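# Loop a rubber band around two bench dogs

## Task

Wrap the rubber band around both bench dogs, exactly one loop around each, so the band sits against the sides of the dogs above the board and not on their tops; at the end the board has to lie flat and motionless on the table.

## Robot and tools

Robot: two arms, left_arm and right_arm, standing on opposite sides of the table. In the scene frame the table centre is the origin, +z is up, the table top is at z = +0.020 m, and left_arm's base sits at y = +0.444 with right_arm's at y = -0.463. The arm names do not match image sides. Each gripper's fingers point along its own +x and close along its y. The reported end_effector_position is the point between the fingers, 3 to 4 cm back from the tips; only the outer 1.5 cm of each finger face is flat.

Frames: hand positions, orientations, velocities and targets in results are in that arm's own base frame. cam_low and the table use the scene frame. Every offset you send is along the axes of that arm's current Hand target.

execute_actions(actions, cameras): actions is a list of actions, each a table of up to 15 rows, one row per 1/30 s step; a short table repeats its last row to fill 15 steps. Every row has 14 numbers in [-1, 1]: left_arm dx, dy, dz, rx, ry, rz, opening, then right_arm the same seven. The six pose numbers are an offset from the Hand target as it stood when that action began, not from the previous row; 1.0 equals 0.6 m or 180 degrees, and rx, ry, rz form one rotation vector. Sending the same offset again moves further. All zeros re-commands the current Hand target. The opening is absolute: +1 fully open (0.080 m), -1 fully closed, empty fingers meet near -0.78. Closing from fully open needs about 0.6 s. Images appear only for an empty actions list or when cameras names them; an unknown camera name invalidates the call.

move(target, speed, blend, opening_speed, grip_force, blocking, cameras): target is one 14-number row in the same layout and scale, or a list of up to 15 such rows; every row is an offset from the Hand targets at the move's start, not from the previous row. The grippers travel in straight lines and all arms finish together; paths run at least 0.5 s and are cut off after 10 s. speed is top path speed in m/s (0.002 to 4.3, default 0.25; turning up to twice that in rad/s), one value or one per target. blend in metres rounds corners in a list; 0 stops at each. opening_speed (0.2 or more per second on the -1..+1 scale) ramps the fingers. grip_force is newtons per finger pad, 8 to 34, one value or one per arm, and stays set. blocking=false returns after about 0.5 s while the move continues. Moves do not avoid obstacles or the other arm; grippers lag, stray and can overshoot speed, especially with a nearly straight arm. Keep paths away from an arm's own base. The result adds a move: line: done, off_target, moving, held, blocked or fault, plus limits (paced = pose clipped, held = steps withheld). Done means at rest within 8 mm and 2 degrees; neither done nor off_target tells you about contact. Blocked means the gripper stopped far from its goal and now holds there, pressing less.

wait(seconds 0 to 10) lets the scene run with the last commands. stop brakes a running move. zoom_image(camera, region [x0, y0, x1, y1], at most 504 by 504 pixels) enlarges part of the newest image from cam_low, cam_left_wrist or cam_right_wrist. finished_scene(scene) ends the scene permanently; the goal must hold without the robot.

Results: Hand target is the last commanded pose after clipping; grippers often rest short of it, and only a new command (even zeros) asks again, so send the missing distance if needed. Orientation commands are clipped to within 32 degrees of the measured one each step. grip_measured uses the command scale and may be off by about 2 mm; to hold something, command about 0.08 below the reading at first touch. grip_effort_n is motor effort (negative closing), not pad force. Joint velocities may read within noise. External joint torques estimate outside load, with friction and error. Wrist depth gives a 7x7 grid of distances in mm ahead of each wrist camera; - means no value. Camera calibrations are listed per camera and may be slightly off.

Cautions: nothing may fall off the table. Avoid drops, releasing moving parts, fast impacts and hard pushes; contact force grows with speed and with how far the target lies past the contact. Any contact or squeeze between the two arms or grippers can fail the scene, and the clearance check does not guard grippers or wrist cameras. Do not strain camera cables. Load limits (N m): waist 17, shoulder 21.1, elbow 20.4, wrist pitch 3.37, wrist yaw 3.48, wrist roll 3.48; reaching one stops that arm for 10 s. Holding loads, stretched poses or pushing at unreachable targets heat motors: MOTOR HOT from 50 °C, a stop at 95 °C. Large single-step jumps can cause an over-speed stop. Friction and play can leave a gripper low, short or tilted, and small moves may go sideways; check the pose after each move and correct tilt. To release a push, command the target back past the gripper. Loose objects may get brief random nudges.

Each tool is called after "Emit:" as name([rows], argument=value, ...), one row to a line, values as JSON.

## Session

Emit:
execute_actions(actions=[])

Scene clock: 0.00 s.
left_arm: end_effector_position=(+0.3835, +0.0248, +0.2373) grip_measured=+1.000 grip_effort_n=n/a end_effector_quat_wxyz=(+0.924, -0.191, +0.037, -0.331) | right_arm: end_effector_position=(+0.1517, +0.3053, +0.1227) grip_measured=+1.000 grip_effort_n=n/a end_effector_quat_wxyz=(+0.674, -0.072, +0.050, +0.734)
Joint positions: left_arm=[0.42 1.569 0.706 0.988 1.093 -0.498 0.08] | right_arm=[0.766 1.529 0.371 0.886 -0.87 -0.234 0.08]
Joint velocities: within noise
Joint torques (N m): no reading
External joint torques (N m): no reading
Motor temperatures (°C): left_arm=[23 29 26 26 29 24] | right_arm=[22 32 26 24 26 29]
Heat: left arm: hottest shoulder 29 °C (+0.0 °C/min); right arm: hottest shoulder 32 °C (+0.0 °C/min).
Wrist depth (mm): cam_left_wrist=[356 362 1602 592 1746 - 1578 / 404 361 1555 - 2630 - 1678 / 1349 368 420 - - - 1869 / 1490 - 429 - 2663 - - / 515 82 692 2394 - 93 - / - 77 - 1853 1991 - - / - 73 373 486 1652 1652 -] | cam_right_wrist=[156 174 - - 1257 1527 - / 166 186 1835 1591 1649 1559 1591 / 172 189 1945 1724 1820 1559 1737 / 166 217 2322 2127 1881 1945 1806 / - 211 1724 1686 1850 1764 1750 / - 94 1379 1371 1363 89 71 / - 273 284 298 300 89 61]
Hand target: left_arm +0.3838, +0.0253, +0.2384; +0.925, -0.187, +0.034, -0.329 | right_arm +0.1515, +0.3056, +0.1243; +0.673, -0.071, +0.047, +0.735
Tool commands: left_gripper/opening=+1.0 right_gripper/opening=+1.0
camera_calibration:
cam_left_wrist: T_world_to_cam=[[-0.616119, -0.702264, 0.356683, 0.177759], [-0.425275, -0.0845687, -0.901105, 0.408749], [0.662978, -0.706876, -0.246551, -0.0995764], [0, 0, 0, 1]] pos_world=[0.349368, 0.0890129, 0.280371]
cam_right_wrist: T_world_to_cam=[[0.99809, 0.0451065, 0.0422108, -0.166636], [0.0594622, -0.516181, -0.854413, 0.281115], [-0.0167512, 0.855291, -0.517877, -0.109828], [0, 0, 0, 1]] pos_world=[0.147763, 0.246558, 0.190345]

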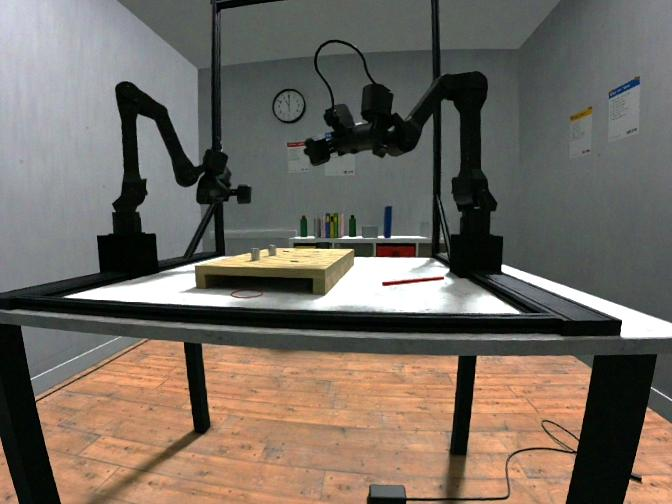

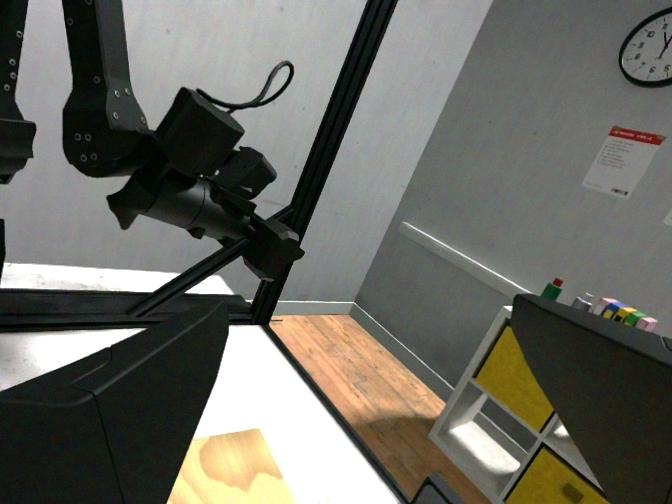

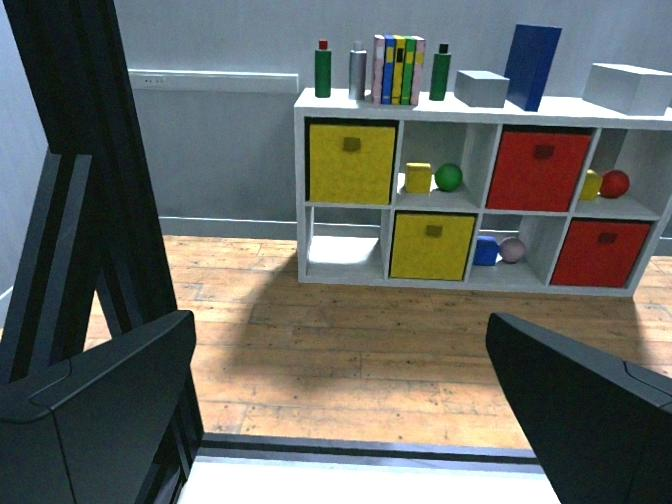

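Emit:
move(target=[-0.187,-0.155,0.003,-0.028,0.202,0.353,0, -0.707,-0.353,-0.078,0.437,0.339,-0.36,-0.2], speed=0.22, cameras=["all"])

Scene clock: 24.10 s.
left_arm: end_effector_position=(+0.2393, +0.0288, +0.2632) grip_measured=+0.004 grip_effort_n=-15.6 end_effector_quat_wxyz=(+0.893, -0.070, +0.416, +0.156) | right_arm: end_effector_position=(+0.3968, -0.0991, +0.1571) grip_measured=-0.197 grip_effort_n=-15.1 end_effector_quat_wxyz=(+0.707, -0.003, +0.707, +0.002)
Joint positions: left_arm=[-0.03 1.001 1.194 -1.1 -0.241 -0.289 0.035] | right_arm=[-0.244 2.136 2.091 -1.525 0.002 -0.251 0.026]
Joint torques (N m): left_arm=[-0.35 -1.65 8.47 0.85 -0.36 -0.18] | right_arm=[-0.11 -10.06 7.03 -0.16 0.02 0.17]
External joint torques (N m): left_arm=[-0.36 0.35 2.28 -0.45 -0.22 -0.18] | right_arm=[-0.1 -0.4 1.48 -0.48 0.03 0.17]
Heat: left arm: hottest shoulder 32 °C (+7.5 °C/min); right arm: hottest shoulder 34 °C (+5.0 °C/min).
Wrist depth (mm): cam_left_wrist=[1511 1567 - - - - 559 / 1420 1402 527 469 462 453 - / 1323 - 438 436 432 431 479 / 1276 445 426 407 408 402 450 / - - - 424 105 384 - / - - 64 87 87 75 - / - - - 378 - 72 -] | cam_right_wrist=[237 236 240 238 286 284 285 / 248 249 251 257 301 308 315 / 258 266 265 273 323 324 1132 / 284 286 287 294 333 344 1243 / 363 362 300 310 361 368 1339 / 388 - 74 401 80 70 1431 / - - 76 440 - - -]
Hand target: left_arm +0.2410, +0.0294, +0.2674; +0.894, -0.073, +0.411, +0.161 | right_arm +0.4001, -0.0996, +0.1548; +0.707, +0.000, +0.707, +0.000
Off the commanded pose: left_arm 0.005 m, 1 deg | right_arm 0.004 m, 0 deg.
move: done
camera_calibration:
cam_left_wrist: T_world_to_cam=[[0.310666, -0.950516, -0.00235537, -0.0376494], [-0.888652, -0.289565, -0.355598, 0.344235], [0.33732, 0.112565, -0.934636, 0.240629], [0, 0, 0, 1]] pos_world=[0.236433, 0.0368055, 0.347221]
cam_right_wrist: T_world_to_cam=[[0.0174763, -0.998784, 0.0460987, -0.109397], [-0.931581, 0.000478429, 0.363533, 0.340275], [-0.363113, -0.0492979, -0.93044, 0.370546], [0, 0, 0, 1]] pos_world=[0.453456, -0.0911595, 0.226112]

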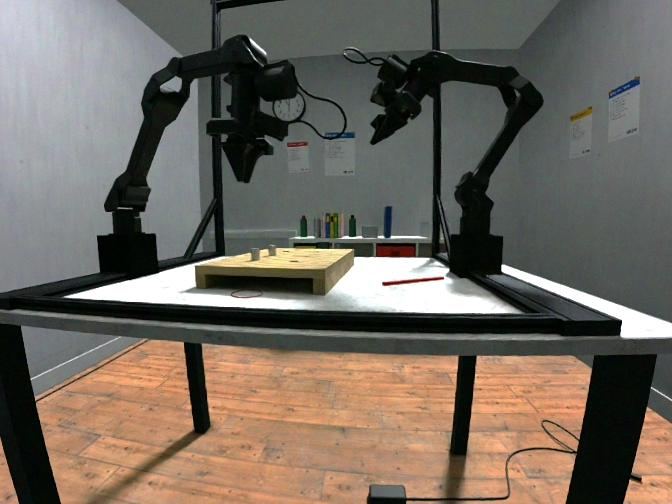

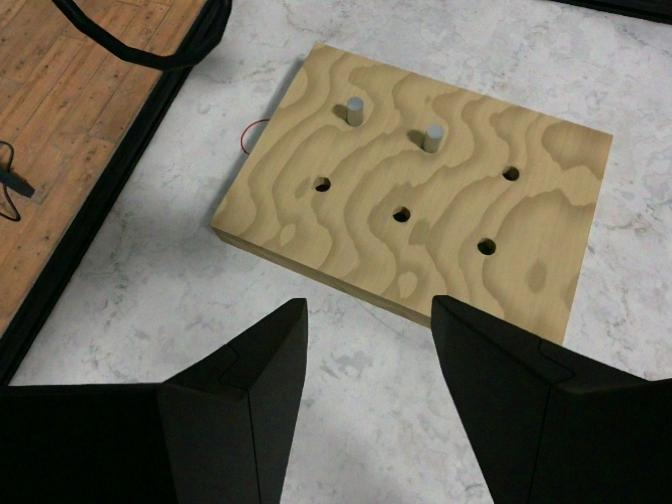

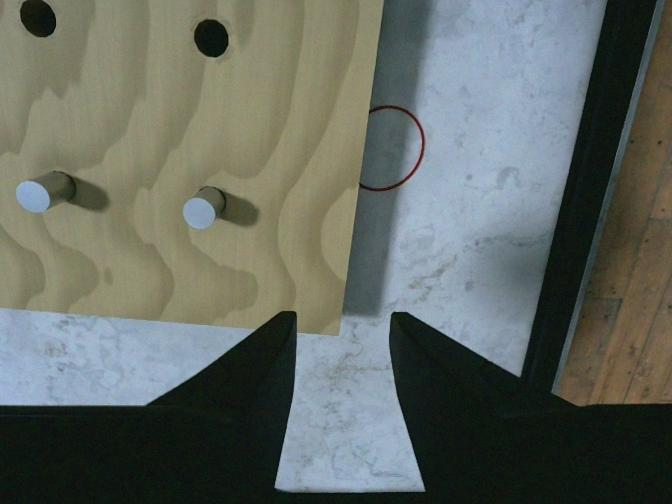

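Emit:
move(target=[0,0,0,0,0,0,0, 0.295,-0.105,0.015,0,0,0,-0.3], speed=0.2, cameras=["cam_right_wrist","cam_low"])

Emit:
zoom_image(camera="cam_low", region=[180, 220, 330, 320])

Scene clock: 37.13 s.
left_arm: end_effector_position=(+0.2393, +0.0288, +0.2632) grip_measured=+0.004 grip_effort_n=-15.6 end_effector_quat_wxyz=(+0.893, -0.070, +0.416, +0.156) | right_arm: end_effector_position=(+0.4104, -0.1635, -0.0158) grip_measured=-0.297 grip_effort_n=-15.1 end_effector_quat_wxyz=(+0.710, +0.000, +0.704, -0.005)
Joint positions: left_arm=[-0.03 1.001 1.194 -1.1 -0.241 -0.289 0.035] | right_arm=[-0.378 2.343 1.736 -0.954 0.003 -0.371 0.022]
Joint torques (N m): left_arm=[-0.24 -1.68 8.31 0.89 -0.31 -0.2] | right_arm=[0.02 -11.51 4.42 0.38 0.01 -0.08]
External joint torques (N m): left_arm=[-0.25 0.33 2.08 -0.42 -0.17 -0.21] | right_arm=[0.02 -0.78 -0.98 0.03 0.03 -0.08]
Motor temperatures (°C): left_arm=[23 31 30 27 29 24] | right_arm=[22 39 30 26 26 29]
Heat: left arm: hottest shoulder 31 °C (+3.2 °C/min); right arm: hottest shoulder 39 °C (+11.3 °C/min).
Wrist depth (mm): cam_left_wrist=[1555 304 363 483 - - - / 1440 1375 377 469 463 457 - / 1307 - 437 437 434 433 477 / 1239 476 419 413 407 404 457 / 436 420 - - 105 382 - / - - 64 - 87 75 - / - - - 386 - 72 -] | cam_right_wrist=[- 82 126 126 127 126 128 / - 88 134 135 135 136 136 / - 92 143 143 144 145 145 / - 98 152 153 154 155 156 / 105 105 160 162 163 168 165 / - 111 - 175 81 174 175 / - - - 193 - - -]
Hand target: left_arm +0.2410, +0.0294, +0.2674; +0.894, -0.073, +0.411, +0.161 | right_arm +0.4092, -0.1625, -0.0223; +0.707, +0.000, +0.707, +0.000
Off the commanded pose: left_arm 0.005 m, 1 deg | right_arm 0.007 m, 1 deg.
move: done
camera_calibration:
cam_right_wrist: T_world_to_cam=[[0.00289149, -0.998695, 0.0509839, -0.159937], [-0.934358, 0.0154688, 0.356, 0.419321], [-0.356324, -0.0486666, -0.933094, 0.208709], [0, 0, 0, 1]] pos_world=[0.466626, -0.156057, 0.0536213]
Images, in order (width x height): cam_low 672x504, cam_right_wrist 672x504.

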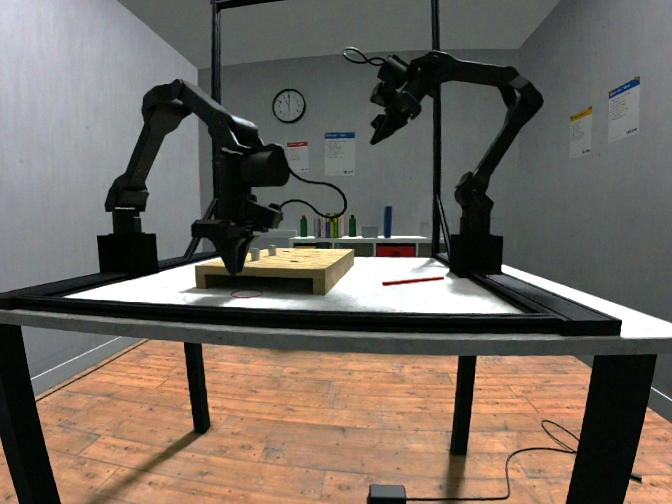

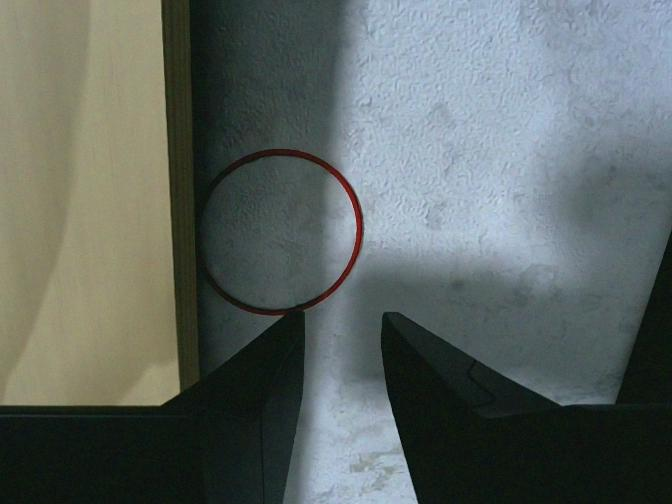

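Scaled by 3.360 from the camera's 672x504 image, which has a finer 960x720 frame.

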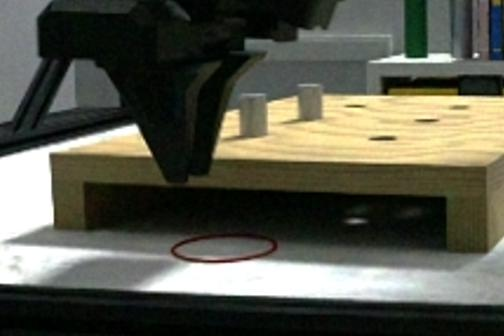

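Emit:
move(target=[0,0,0,0,0,0,0, 0.073,-0.013,0.011,0,0,0,-0.3], speed=0.08, cameras=["cam_right_wrist","cam_low"])

Emit:
zoom_image(camera="cam_low", region=[190, 250, 310, 320])

Scene clock: 41.60 s.
left_arm: end_effector_position=(+0.2393, +0.0288, +0.2632) grip_measured=+0.004 grip_effort_n=-15.6 end_effector_quat_wxyz=(+0.893, -0.070, +0.416, +0.156) | right_arm: end_effector_position=(+0.4156, -0.1695, -0.0600) grip_measured=-0.297 grip_effort_n=-14.7 end_effector_quat_wxyz=(+0.709, -0.001, +0.706, -0.003)
Joint positions: left_arm=[-0.03 1.001 1.194 -1.1 -0.241 -0.289 0.035] | right_arm=[-0.386 2.447 1.736 -0.855 0.003 -0.383 0.022]
Joint torques (N m): left_arm=[-0.32 -1.63 8.57 0.84 -0.33 -0.19] | right_arm=[-0.2 -11.26 5.65 0.27 -0.01 -0.1]
External joint torques (N m): left_arm=[-0.31 0.39 2.35 -0.46 -0.2 -0.19] | right_arm=[-0.09 -0.19 0.43 -0.11 0 -0.1]
Heat: left arm: hottest elbow 31 °C (+7.2 °C/min); right arm: hottest shoulder 40 °C (+11.5 °C/min).
Wrist depth (mm): cam_left_wrist=[1533 311 365 491 - - 541 / 1411 390 411 461 464 442 524 / 1366 479 437 436 438 430 419 / 1253 447 430 411 407 402 444 / 439 442 438 - 105 382 - / - - 64 397 88 75 - / - - - 376 - 72 -] | cam_right_wrist=[- 86 86 87 86 87 88 / - 91 - 92 92 93 93 / - 97 97 98 98 99 99 / - 104 104 105 107 106 107 / - 112 111 113 111 114 115 / - - - 120 81 120 122 / - - - 133 - - -]
Hand target: left_arm +0.2410, +0.0294, +0.2674; +0.894, -0.073, +0.411, +0.161 | right_arm +0.4158, -0.1703, -0.0660; +0.707, +0.000, +0.707, +0.000
Off the commanded pose: left_arm 0.005 m, 1 deg | right_arm 0.006 m, 0 deg.
move: done
camera_calibration:
cam_right_wrist: T_world_to_cam=[[0.00732807, -0.99875, 0.0494362, -0.165572], [-0.932931, 0.0109686, 0.359887, 0.438935], [-0.35998, -0.0487579, -0.931685, 0.170657], [0, 0, 0, 1]] pos_world=[0.472142, -0.161858, 0.00921655]
Images, in order (width x height): cam_low 672x504, cam_right_wrist 672x504.

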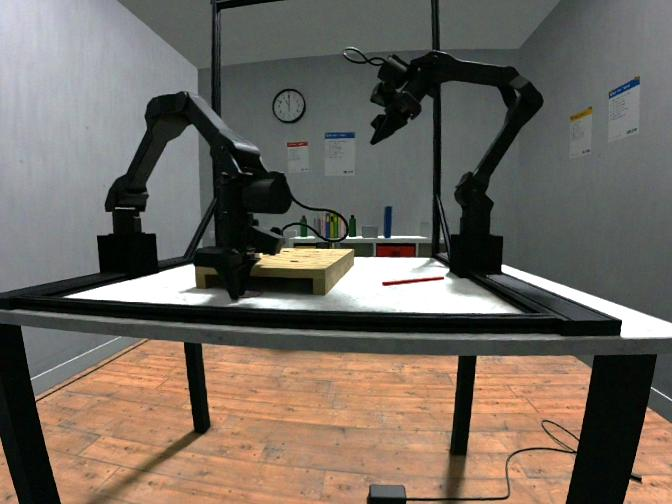

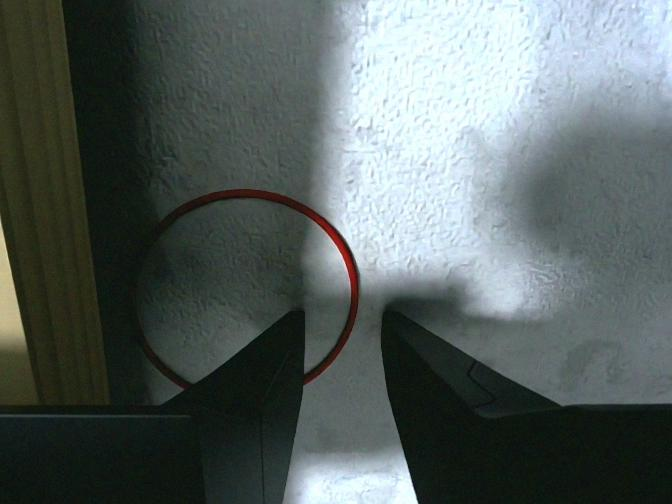

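Scaled by 4.200 from the camera's 672x504 image, which has a finer 960x720 frame.

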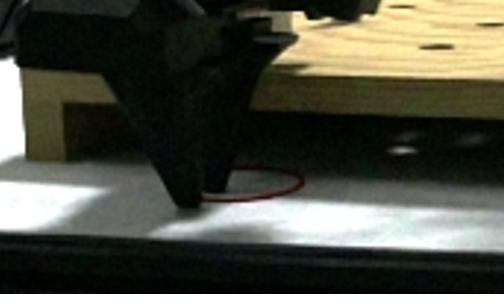

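Emit:
move([
  [0,0,0,0,0,0,0, 0.002,-0.006,0.018,0,0,0,-0.3],
  [0,0,0,0,0,0,0, 0.004,-0.006,0.018,0,0,0,-1],
], speed=0.03, opening_speed=0.8, cameras=["cam_right_wrist","cam_low"])

Emit:
zoom_image(camera="cam_low", region=[190, 250, 310, 320])

Scene clock: 47.40 s.
left_arm: end_effector_position=(+0.2393, +0.0288, +0.2632) grip_measured=+0.004 grip_effort_n=-15.6 end_effector_quat_wxyz=(+0.893, -0.070, +0.416, +0.156) | right_arm: end_effector_position=(+0.4254, -0.1743, -0.0601) grip_measured=-0.756 grip_effort_n=-83.5 end_effector_quat_wxyz=(+0.709, -0.001, +0.706, -0.004)
Joint positions: left_arm=[-0.03 1.001 1.194 -1.1 -0.241 -0.289 0.035] | right_arm=[-0.387 2.487 1.813 -0.89 0.005 -0.383 0.001]
Joint torques (N m): left_arm=[-0.29 -1.65 8.54 0.86 -0.34 -0.21] | right_arm=[-0.11 -10.61 6.03 0.34 -0.07 -0.03]
External joint torques (N m): left_arm=[-0.3 0.4 2.27 -0.46 -0.2 -0.21] | right_arm=[-0.18 0.77 0.69 -0.04 -0.05 -0.03]
Heat: left arm: hottest elbow 31 °C (+6.3 °C/min); right arm: hottest shoulder 40 °C (+10.1 °C/min).
Wrist depth (mm): cam_left_wrist=[1578 307 358 - 533 - - / 1411 390 409 469 464 469 - / 1357 516 440 437 435 430 447 / 1299 - 419 412 403 404 - / - 437 438 419 105 383 - / - - 64 - 87 75 - / - - - 366 - 72 -] | cam_right_wrist=[- 86 86 87 86 88 88 / - 91 - 92 92 93 93 / - 97 99 98 98 99 99 / - 103 104 105 107 106 107 / - 113 112 110 112 114 115 / - 118 - 74 75 121 123 / - - - - - - -]
Hand target: left_arm +0.2410, +0.0294, +0.2674; +0.894, -0.073, +0.411, +0.161 | right_arm +0.4265, -0.1739, -0.0684; +0.707, +0.000, +0.707, +0.000
Off the commanded pose: left_arm 0.005 m, 1 deg | right_arm 0.008 m, 1 deg.
move: done
camera_calibration:
cam_right_wrist: T_world_to_cam=[[0.00612149, -0.998669, 0.0512147, -0.169748], [-0.933015, 0.0127229, 0.359612, 0.448499], [-0.359785, -0.0499854, -0.931695, 0.173564], [0, 0, 0, 1]] pos_world=[0.481942, -0.166553, 0.00911645]
Images, in order (width x height): cam_low 672x504, cam_right_wrist 672x504.

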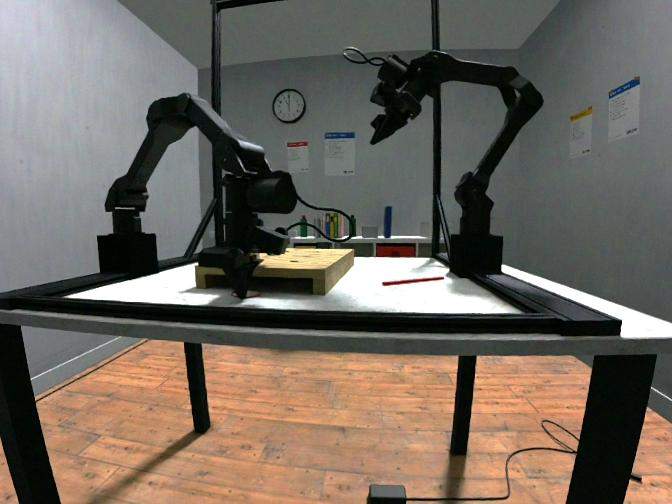

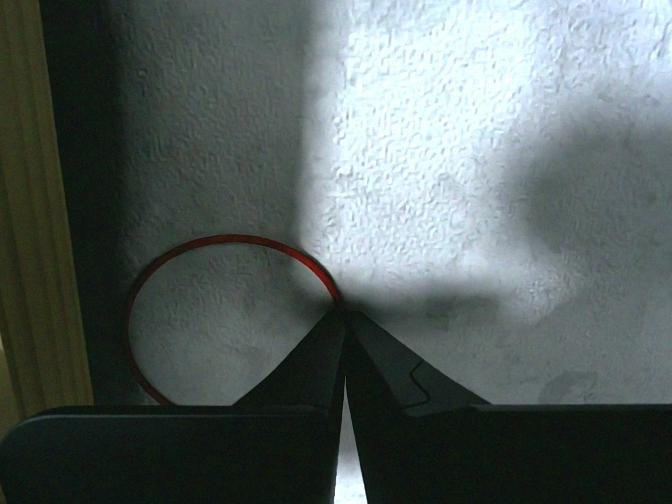

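Scaled by 4.200 from the camera's 672x504 image, which has a finer 960x720 frame.

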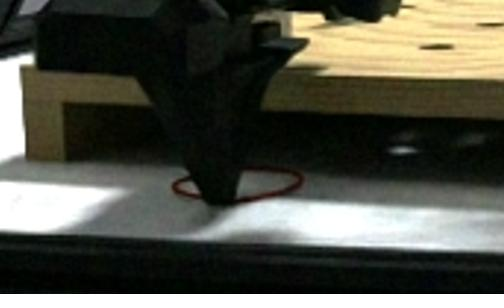

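Emit:
move([
  [0,0,0,0,0,0,0, -0.08,-0.025,0,0,0,0,-1],
  [0,0,0,0,0,0,0, -0.28,0.02,-0.02,0,0,0,-1],
  [0,0,0,0,0,0,0, -0.28,0.431,-0.047,0,0,0,-1],
], speed=0.18, blend=[0.015,0.03,0], cameras=["all"])

Emit:
zoom_image(camera="cam_low", region=[190, 180, 360, 300])

Scene clock: 57.73 s.
left_arm: end_effector_position=(+0.2393, +0.0288, +0.2632) grip_measured=+0.004 grip_effort_n=-15.1 end_effector_quat_wxyz=(+0.893, -0.070, +0.416, +0.156) | right_arm: end_effector_position=(+0.3949, +0.0839, +0.0966) grip_measured=-0.756 grip_effort_n=-83.5 end_effector_quat_wxyz=(+0.703, -0.005, +0.712, +0.001)
Joint positions: left_arm=[-0.03 1.001 1.194 -1.1 -0.241 -0.289 0.035] | right_arm=[0.211 2.108 1.806 -1.283 0.003 0.202 0.001]
Joint torques (N m): left_arm=[-0.31 -1.72 8.63 0.87 -0.31 -0.19] | right_arm=[-0.08 -11.54 7.01 -0.16 -0.01 0.16]
External joint torques (N m): left_arm=[-0.33 0.31 2.44 -0.41 -0.17 -0.19] | right_arm=[-0.14 -2.08 1.37 -0.5 -0.01 0.16]
Heat: left arm: hottest elbow 32 °C (+6.2 °C/min); right arm: hottest shoulder 42 °C (+10.4 °C/min).
Wrist depth (mm): cam_left_wrist=[1602 1544 - 517 225 218 188 / 1440 1420 - 469 468 464 193 / 1349 518 440 433 435 432 456 / 1211 464 422 412 404 401 444 / 442 - - 427 105 381 430 / - - 64 413 88 75 - / - - - 382 - 72 -] | cam_right_wrist=[176 179 181 184 185 189 189 / 189 189 191 195 197 199 202 / 201 204 205 206 211 213 216 / 216 217 221 224 227 228 233 / 232 235 234 234 244 248 255 / 308 310 - 74 75 330 336 / - - - - - - -]
Hand target: left_arm +0.2410, +0.0294, +0.2674; +0.894, -0.073, +0.411, +0.161 | right_arm +0.3984, +0.0847, +0.0998; +0.707, +0.000, +0.707, +0.000
Off the commanded pose: left_arm 0.005 m, 1 deg | right_arm 0.005 m, 1 deg.
move: done
camera_calibration:
cam_left_wrist: T_world_to_cam=[[0.310666, -0.950516, -0.00235537, -0.0376494], [-0.888652, -0.289565, -0.355598, 0.344235], [0.33732, 0.112565, -0.934636, 0.240629], [0, 0, 0, 1]] pos_world=[0.236433, 0.0368055, 0.347221]
cam_right_wrist: T_world_to_cam=[[0.0203179, -0.99854, 0.0500555, 0.0746779], [-0.926757, -0.0000258992, 0.375661, 0.357424], [-0.375112, -0.0540219, -0.925404, 0.32732], [0, 0, 0, 1]] pos_world=[0.452509, 0.0922606, 0.164895]

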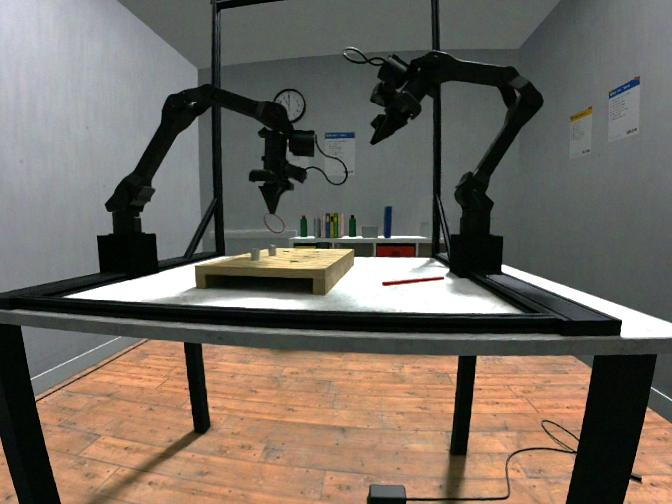

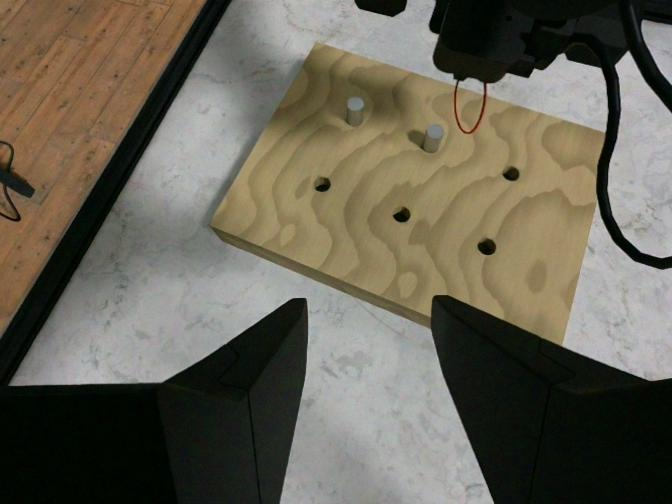

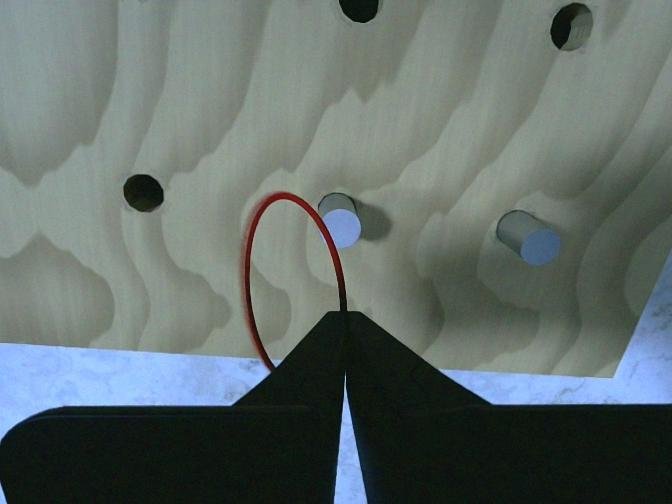

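Scaled by 2.965 from the camera's 672x504 image, which has a finer 960x720 frame.

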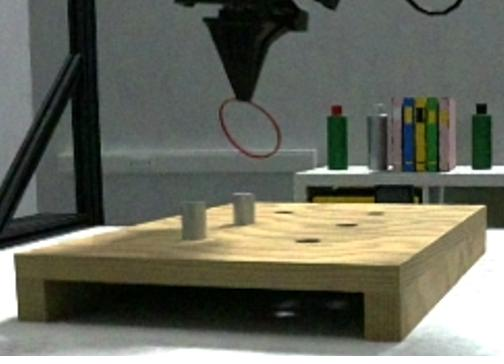

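Emit:
move([
  [0,0,0,0,0,0,0, 0,0.047,0.0,0,0,0,-1],
  [0,0,0,0,0,0,0, 0.1,0.047,0.0,0,0,0,-1],
], speed=0.12, cameras=["all"])

Emit:
zoom_image(camera="cam_low", region=[190, 180, 360, 300])

Scene clock: 66.17 s.
left_arm: end_effector_position=(+0.2393, +0.0288, +0.2632) grip_measured=+0.004 grip_effort_n=-15.6 end_effector_quat_wxyz=(+0.893, -0.070, +0.416, +0.156) | right_arm: end_effector_position=(+0.4002, +0.1141, +0.0473) grip_measured=-0.756 grip_effort_n=-83.5 end_effector_quat_wxyz=(+0.712, -0.001, +0.702, +0.005)
Joint positions: left_arm=[-0.03 1.001 1.194 -1.1 -0.241 -0.289 0.035] | right_arm=[0.277 2.162 1.693 -1.086 -0.001 0.269 0.001]
Joint torques (N m): left_arm=[-0.31 -1.62 8.57 0.86 -0.32 -0.19] | right_arm=[-0.18 -10.6 4.13 0.43 0.07 0.15]
External joint torques (N m): left_arm=[-0.33 0.45 2.29 -0.46 -0.18 -0.19] | right_arm=[-0.18 -0.79 -1.47 0.05 0.06 0.14]
Motor temperatures (°C): left_arm=[23 29 33 27 28 24] | right_arm=[22 45 31 25 26 29]
Heat: left arm: hottest elbow 33 °C (+6.1 °C/min); right arm: hottest shoulder 45 °C (+12.2 °C/min).
Wrist depth (mm): cam_left_wrist=[1522 1522 549 524 306 246 170 / 1430 1384 525 476 457 258 202 / 1366 512 434 437 434 431 236 / 1246 - 437 411 407 403 433 / 435 - - 451 105 383 436 / - - 64 - 87 75 - / - - - - - 72 -] | cam_right_wrist=[136 137 138 140 143 143 144 / 144 145 147 148 150 152 153 / 153 154 155 158 160 160 163 / 163 167 167 168 167 172 173 / 175 176 177 176 183 185 187 / 186 187 - 74 75 198 200 / - - - - - - -]
Hand target: left_arm +0.2410, +0.0294, +0.2674; +0.894, -0.073, +0.411, +0.161 | right_arm +0.3984, +0.1129, +0.0398; +0.707, +0.000, +0.707, +0.000
Off the commanded pose: left_arm 0.005 m, 1 deg | right_arm 0.008 m, 1 deg.
move: done
camera_calibration:
cam_left_wrist: T_world_to_cam=[[0.310666, -0.950516, -0.00235537, -0.0376494], [-0.888652, -0.289565, -0.355598, 0.344235], [0.33732, 0.112565, -0.934636, 0.240629], [0, 0, 0, 1]] pos_world=[0.236433, 0.0368055, 0.347221]
cam_right_wrist: T_world_to_cam=[[0.018397, -0.99907, 0.0389878, 0.108643], [-0.936681, -0.00358321, 0.350166, 0.386321], [-0.349701, -0.0429611, -0.935876, 0.274336], [0, 0, 0, 1]] pos_world=[0.455797, 0.121712, 0.117232]

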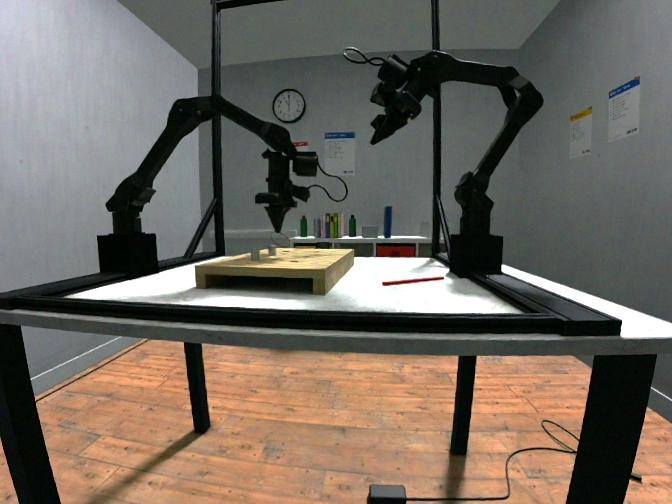

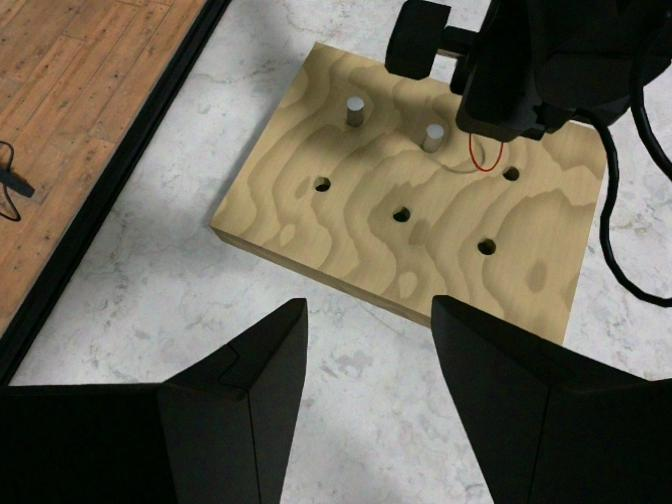

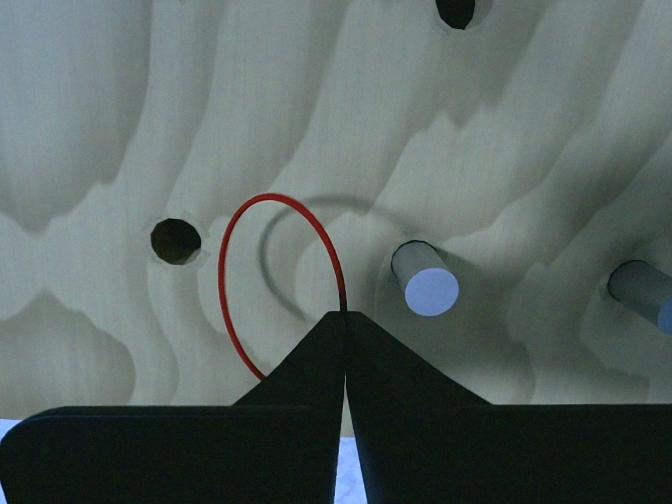

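Scaled by 2.965 from the camera's 672x504 image, which has a finer 960x720 frame.

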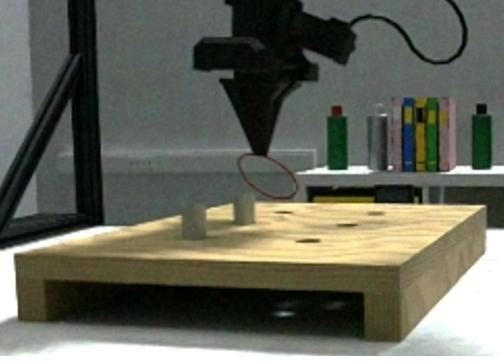

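Emit:
move([
  [0,0,0,0,0,0,0, 0.03,0,0,0,0,0,-1],
  [0,0,0,0,0,0,0, 0.03,-0.085,-0.008,0,0,0,-1],
], speed=0.1, cameras=["cam_low","cam_left_wrist","cam_right_wrist"])

Emit:
zoom_image(camera="cam_low", region=[190, 180, 360, 300])

Emit:
zoom_image(camera="cam_left_wrist", region=[272, 40, 544, 244])

Scene clock: 77.03 s.
left_arm: end_effector_position=(+0.2393, +0.0288, +0.2632) grip_measured=+0.004 grip_effort_n=-15.6 end_effector_quat_wxyz=(+0.893, -0.070, +0.416, +0.156) | right_arm: end_effector_position=(+0.3946, +0.0607, +0.0187) grip_measured=-0.756 grip_effort_n=-83.5 end_effector_quat_wxyz=(+0.704, +0.000, +0.711, -0.005)
Joint positions: left_arm=[-0.03 1.001 1.194 -1.1 -0.241 -0.289 0.035] | right_arm=[0.154 2.152 1.558 -0.988 0.005 0.162 0.001]
Joint torques (N m): left_arm=[-0.23 -1.66 8.52 0.84 -0.34 -0.2] | right_arm=[0.18 -13.43 3.77 0.37 -0.04 -0.07]
External joint torques (N m): left_arm=[-0.23 0.41 2.3 -0.45 -0.21 -0.2] | right_arm=[0.25 -3.84 -1.68 0 -0.05 -0.07]
Heat: left arm: hottest elbow 33 °C (+5.1 °C/min); right arm: hottest shoulder 45 °C (+12.2 °C/min).
Wrist depth (mm): cam_left_wrist=[1511 1555 604 337 211 207 - / 1440 1402 533 468 292 322 - / 1340 510 438 438 435 430 438 / 1291 - 429 409 407 400 434 / 419 472 - - 105 383 438 / 419 - 64 - 87 75 - / - - - 386 - 72 -] | cam_right_wrist=[110 111 112 114 115 115 117 / 117 118 120 121 122 123 125 / 126 126 127 129 131 132 134 / 133 134 135 136 140 142 143 / 144 146 144 117 151 153 126 / 154 155 - 74 75 164 167 / - - - - - - -]
Hand target: left_arm +0.2410, +0.0294, +0.2674; +0.894, -0.073, +0.411, +0.161 | right_arm +0.3936, +0.0619, +0.0217; +0.707, +0.000, +0.707, +0.000
Off the commanded pose: left_arm 0.005 m, 1 deg | right_arm 0.003 m, 1 deg.
move: done
camera_calibration:
cam_left_wrist: T_world_to_cam=[[0.310666, -0.950516, -0.00235537, -0.0376494], [-0.888652, -0.289565, -0.355598, 0.344235], [0.33732, 0.112565, -0.934636, 0.240629], [0, 0, 0, 1]] pos_world=[0.236433, 0.0368055, 0.347221]
cam_right_wrist: T_world_to_cam=[[0.00402508, -0.998709, 0.0506376, 0.0619184], [-0.927791, 0.0151624, 0.372792, 0.385913], [-0.373078, -0.0484816, -0.926532, 0.25277], [0, 0, 0, 1]] pos_world=[0.4521, 0.0682417, 0.0871986]

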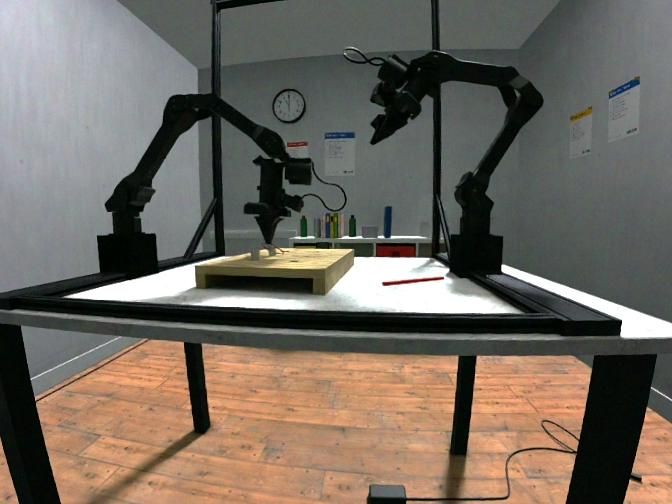

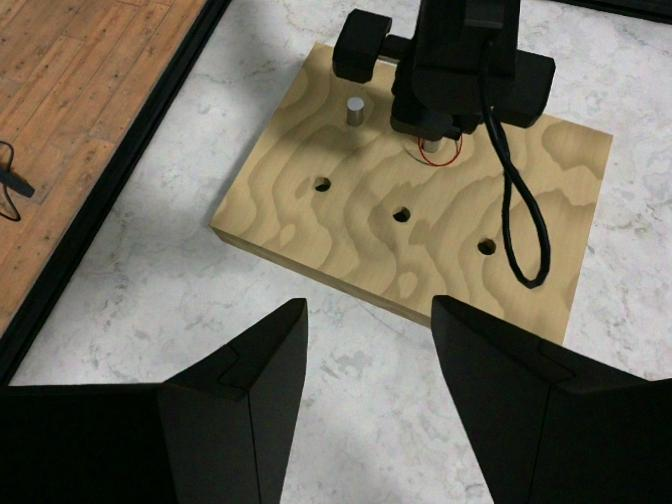

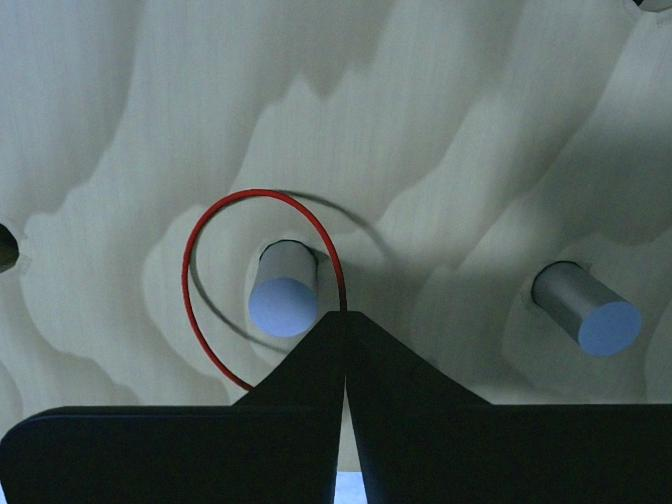

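Scaled by 2.965 from the camera's 672x504 image, which has a finer 960x720 frame.

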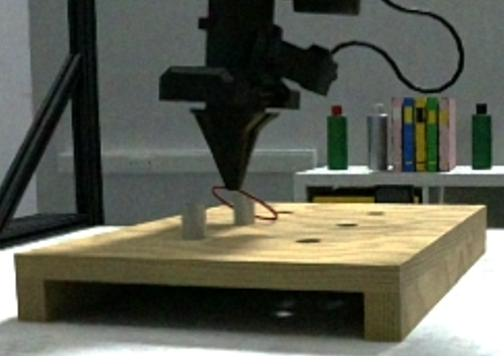

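Scaled by 1.853 from the camera's 672x504 image, which has a finer 960x720 frame.

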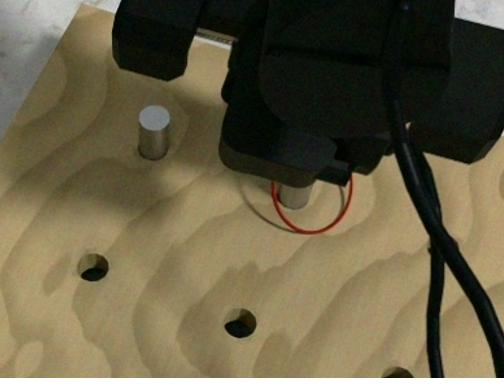

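Emit:
move([
  [0,0,0,0,0,0,0, 0.015,-0.05,0,0,0,0,-1],
  [0,0,0,0,0,0,0, -0.02,-0.09,-0.008,0,0,0,-1],
  [0,0,0,0,0,0,0, -0.02,-0.19,-0.022,0,0,0,-1],
], speed=0.1, blend=[0.01,0.01,0], cameras=["cam_low","cam_left_wrist","cam_right_wrist"])

Emit:
zoom_image(camera="cam_low", region=[190, 180, 360, 300])

Emit:
zoom_image(camera="cam_left_wrist", region=[272, 40, 544, 244])

Scene clock: 86.80 s.
left_arm: end_effector_position=(+0.2393, +0.0288, +0.2632) grip_measured=+0.004 grip_effort_n=-15.6 end_effector_quat_wxyz=(+0.893, -0.070, +0.416, +0.156) | right_arm: end_effector_position=(+0.3823, -0.0444, +0.0294) grip_measured=-0.756 grip_effort_n=-83.5 end_effector_quat_wxyz=(+0.703, +0.005, +0.711, +0.009)
Joint positions: left_arm=[-0.03 1.001 1.194 -1.1 -0.241 -0.289 0.035] | right_arm=[-0.123 2.087 1.501 -0.997 -0.018 -0.13 0.001]
Joint torques (N m): left_arm=[-0.28 -1.51 8.49 0.85 -0.34 -0.19] | right_arm=[-1.49 -13.34 3.85 0.1 0.48 -0.1]
External joint torques (N m): left_arm=[-0.27 0.51 2.25 -0.46 -0.21 -0.2] | right_arm=[-1.49 -4.17 -1.52 -0.21 0.5 -0.1]
Heat: left arm: hottest elbow 34 °C (+5.0 °C/min); right arm: hottest shoulder 49 °C (+14.0 °C/min).
Wrist depth (mm): cam_left_wrist=[1533 1533 248 298 329 558 546 / 1420 1357 - 453 463 454 509 / 1315 - 431 438 432 431 470 / 1246 - 421 409 407 404 - / 442 - - 419 105 383 417 / - - 64 402 87 75 - / - - - 386 - 72 -] | cam_right_wrist=[123 123 123 123 122 124 127 / 131 131 131 131 132 132 180 / 140 140 140 140 141 141 192 / 150 150 146 151 151 154 208 / 164 162 160 157 163 215 223 / 172 173 - 74 75 238 238 / - - - - - - -]
Hand target: left_arm +0.2410, +0.0294, +0.2674; +0.894, -0.073, +0.411, +0.161 | right_arm +0.3804, -0.0522, +0.0337; +0.707, +0.000, +0.707, +0.000
Off the commanded pose: left_arm 0.005 m, 1 deg | right_arm 0.009 m, 1 deg.
move: off_target (right_arm)
camera_calibration:
cam_left_wrist: T_world_to_cam=[[0.310666, -0.950516, -0.00235537, -0.0376494], [-0.888652, -0.289565, -0.355598, 0.344235], [0.33732, 0.112565, -0.934636, 0.240629], [0, 0, 0, 1]] pos_world=[0.236433, 0.0368055, 0.347221]
cam_right_wrist: T_world_to_cam=[[0.0178852, -0.99954, 0.024509, -0.0481961], [-0.92772, -0.0074491, 0.373201, 0.37106], [-0.372847, -0.0294122, -0.927427, 0.253715], [0, 0, 0, 1]] pos_world=[0.439699, -0.0379475, 0.0980033]

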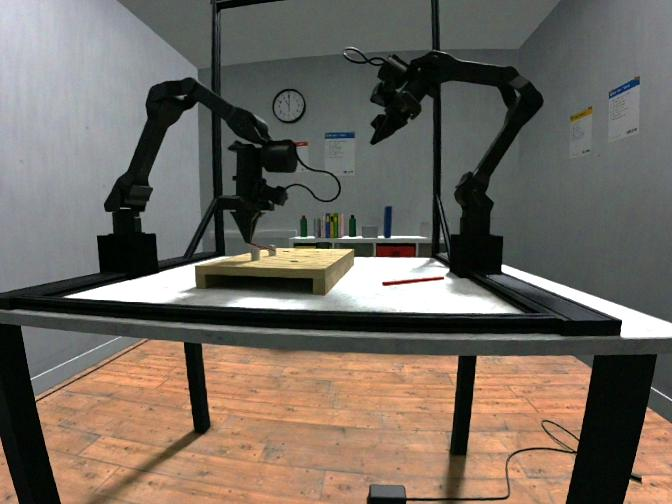

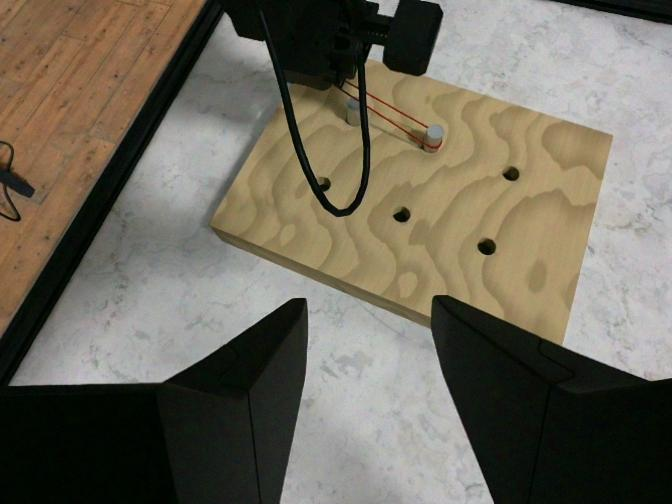

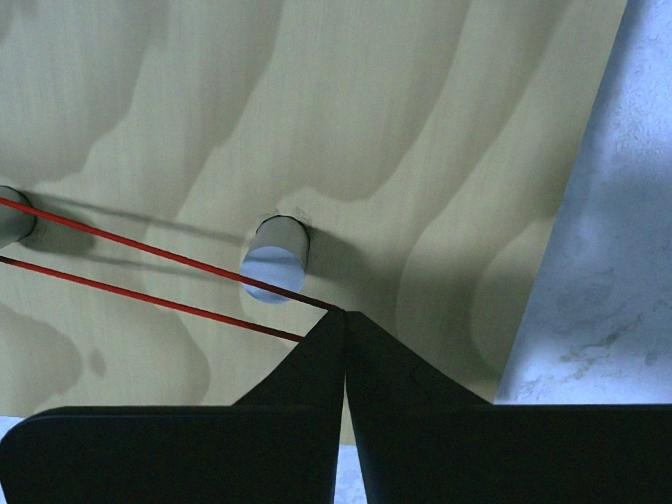

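Scaled by 2.965 from the camera's 672x504 image, which has a finer 960x720 frame.

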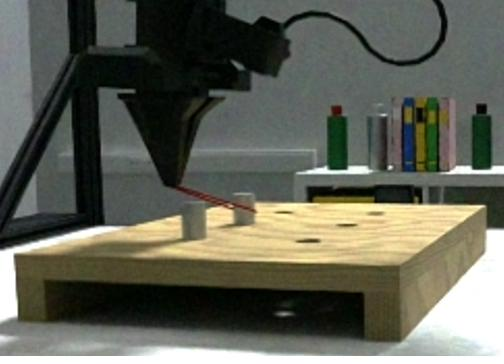

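Scaled by 1.853 from the camera's 672x504 image, which has a finer 960x720 frame.

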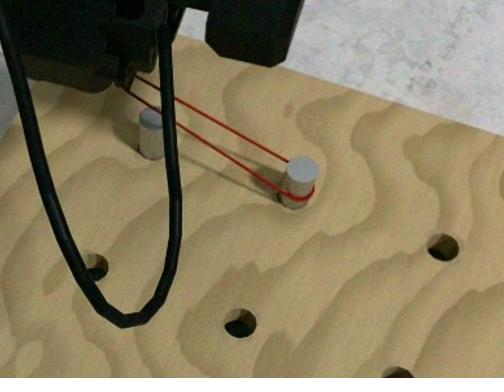

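Emit:
move([
  [0,0,0,0,0,0,0, 0,-0.018,0,0,0,0,-1],
  [0,0,0,0,0,0,0, 0.058,-0.018,0,0,0,0,-1],
], speed=0.1, cameras=["cam_low","cam_left_wrist","cam_right_wrist"])

Emit:
zoom_image(camera="cam_low", region=[190, 180, 360, 300])

Emit:
zoom_image(camera="cam_left_wrist", region=[272, 40, 544, 244])

Scene clock: 92.27 s.
left_arm: end_effector_position=(+0.2393, +0.0288, +0.2632) grip_measured=+0.004 grip_effort_n=-15.6 end_effector_quat_wxyz=(+0.893, -0.070, +0.416, +0.156) | right_arm: end_effector_position=(+0.3848, -0.0536, +0.0070) grip_measured=-0.756 grip_effort_n=-83.5 end_effector_quat_wxyz=(+0.714, +0.002, +0.700, +0.010)
Joint positions: left_arm=[-0.03 1.001 1.194 -1.1 -0.241 -0.289 0.035] | right_arm=[-0.146 2.11 1.441 -0.885 -0.02 -0.157 0.001]
Joint torques (N m): left_arm=[-0.26 -1.69 8.48 0.85 -0.32 -0.18] | right_arm=[-1.75 -9.28 3.62 0.56 0.57 -0.08]
External joint torques (N m): left_arm=[-0.27 0.36 2.23 -0.46 -0.18 -0.18] | right_arm=[-1.74 -0.02 -1.69 0.19 0.6 -0.08]
Motor temperatures (°C): left_arm=[23 28 34 27 28 24] | right_arm=[22 50 30 24 26 29]
Heat: left arm: hottest elbow 34 °C (+4.0 °C/min); right arm: hottest shoulder 50 °C (+13.2 °C/min). Fold the right arm in close to its base, or ease its load, before you think long.
Wrist depth (mm): cam_left_wrist=[1567 1511 255 319 346 585 605 / 1449 1420 477 459 463 457 - / 1323 520 429 438 434 430 465 / 1291 464 417 408 406 406 - / 452 452 444 428 105 383 422 / - - 64 408 87 75 - / - - - 375 378 72 -] | cam_right_wrist=[105 105 106 106 106 106 109 / 111 111 112 112 112 113 159 / 118 119 119 119 120 120 171 / 126 126 125 127 129 128 182 / 133 138 104 133 136 139 196 / 144 144 - 74 75 204 208 / - - - - - - -]
Hand target: left_arm +0.2410, +0.0294, +0.2674; +0.894, -0.073, +0.411, +0.161 | right_arm +0.3804, -0.0629, -0.0011; +0.707, +0.000, +0.707, +0.000
Off the commanded pose: left_arm 0.005 m, 1 deg | right_arm 0.013 m, 2 deg.
MOTOR HOT: joint 2 (shoulder) of the right arm reports 50 °C; the controller stops that arm at 95 °C. To cool a motor, set the load down, stop pushing, or move to a pose that needs little force.
move: off_target (right_arm)
camera_calibration:
cam_left_wrist: T_world_to_cam=[[0.310666, -0.950516, -0.00235537, -0.0376494], [-0.888652, -0.289565, -0.355598, 0.344235], [0.33732, 0.112565, -0.934636, 0.240629], [0, 0, 0, 1]] pos_world=[0.236433, 0.0368055, 0.347221]
cam_right_wrist: T_world_to_cam=[[0.021424, -0.999391, 0.027542, -0.0582612], [-0.938335, -0.0105917, 0.345566, 0.385846], [-0.345064, -0.033247, -0.93799, 0.222785], [0, 0, 0, 1]] pos_world=[0.440176, -0.046732, 0.0772396]

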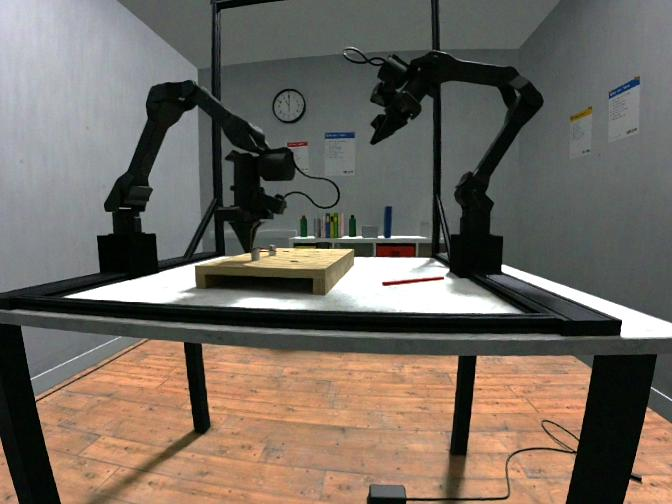

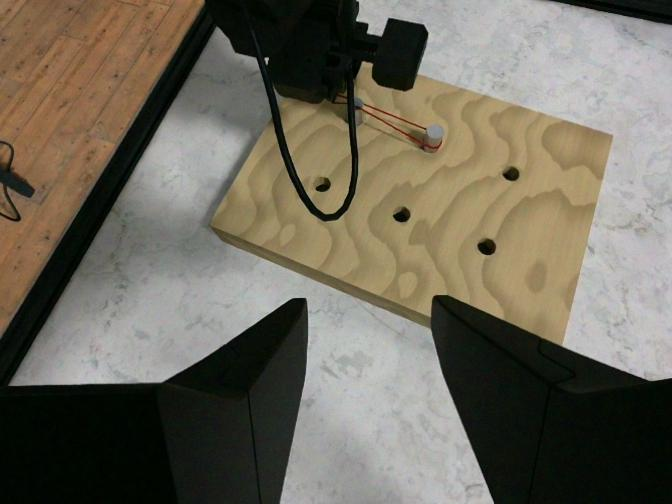

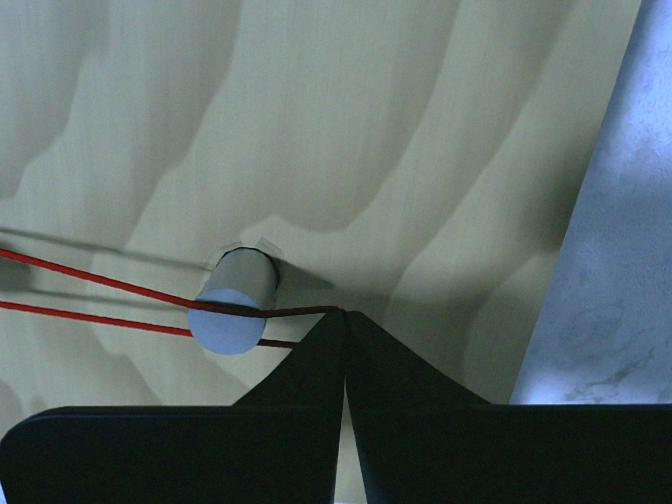

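Scaled by 2.965 from the camera's 672x504 image, which has a finer 960x720 frame.

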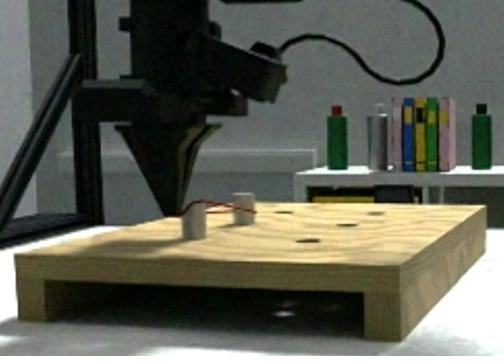

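Scaled by 1.853 from the camera's 672x504 image, which has a finer 960x720 frame.

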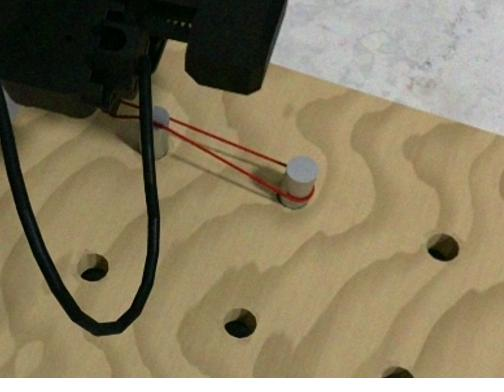

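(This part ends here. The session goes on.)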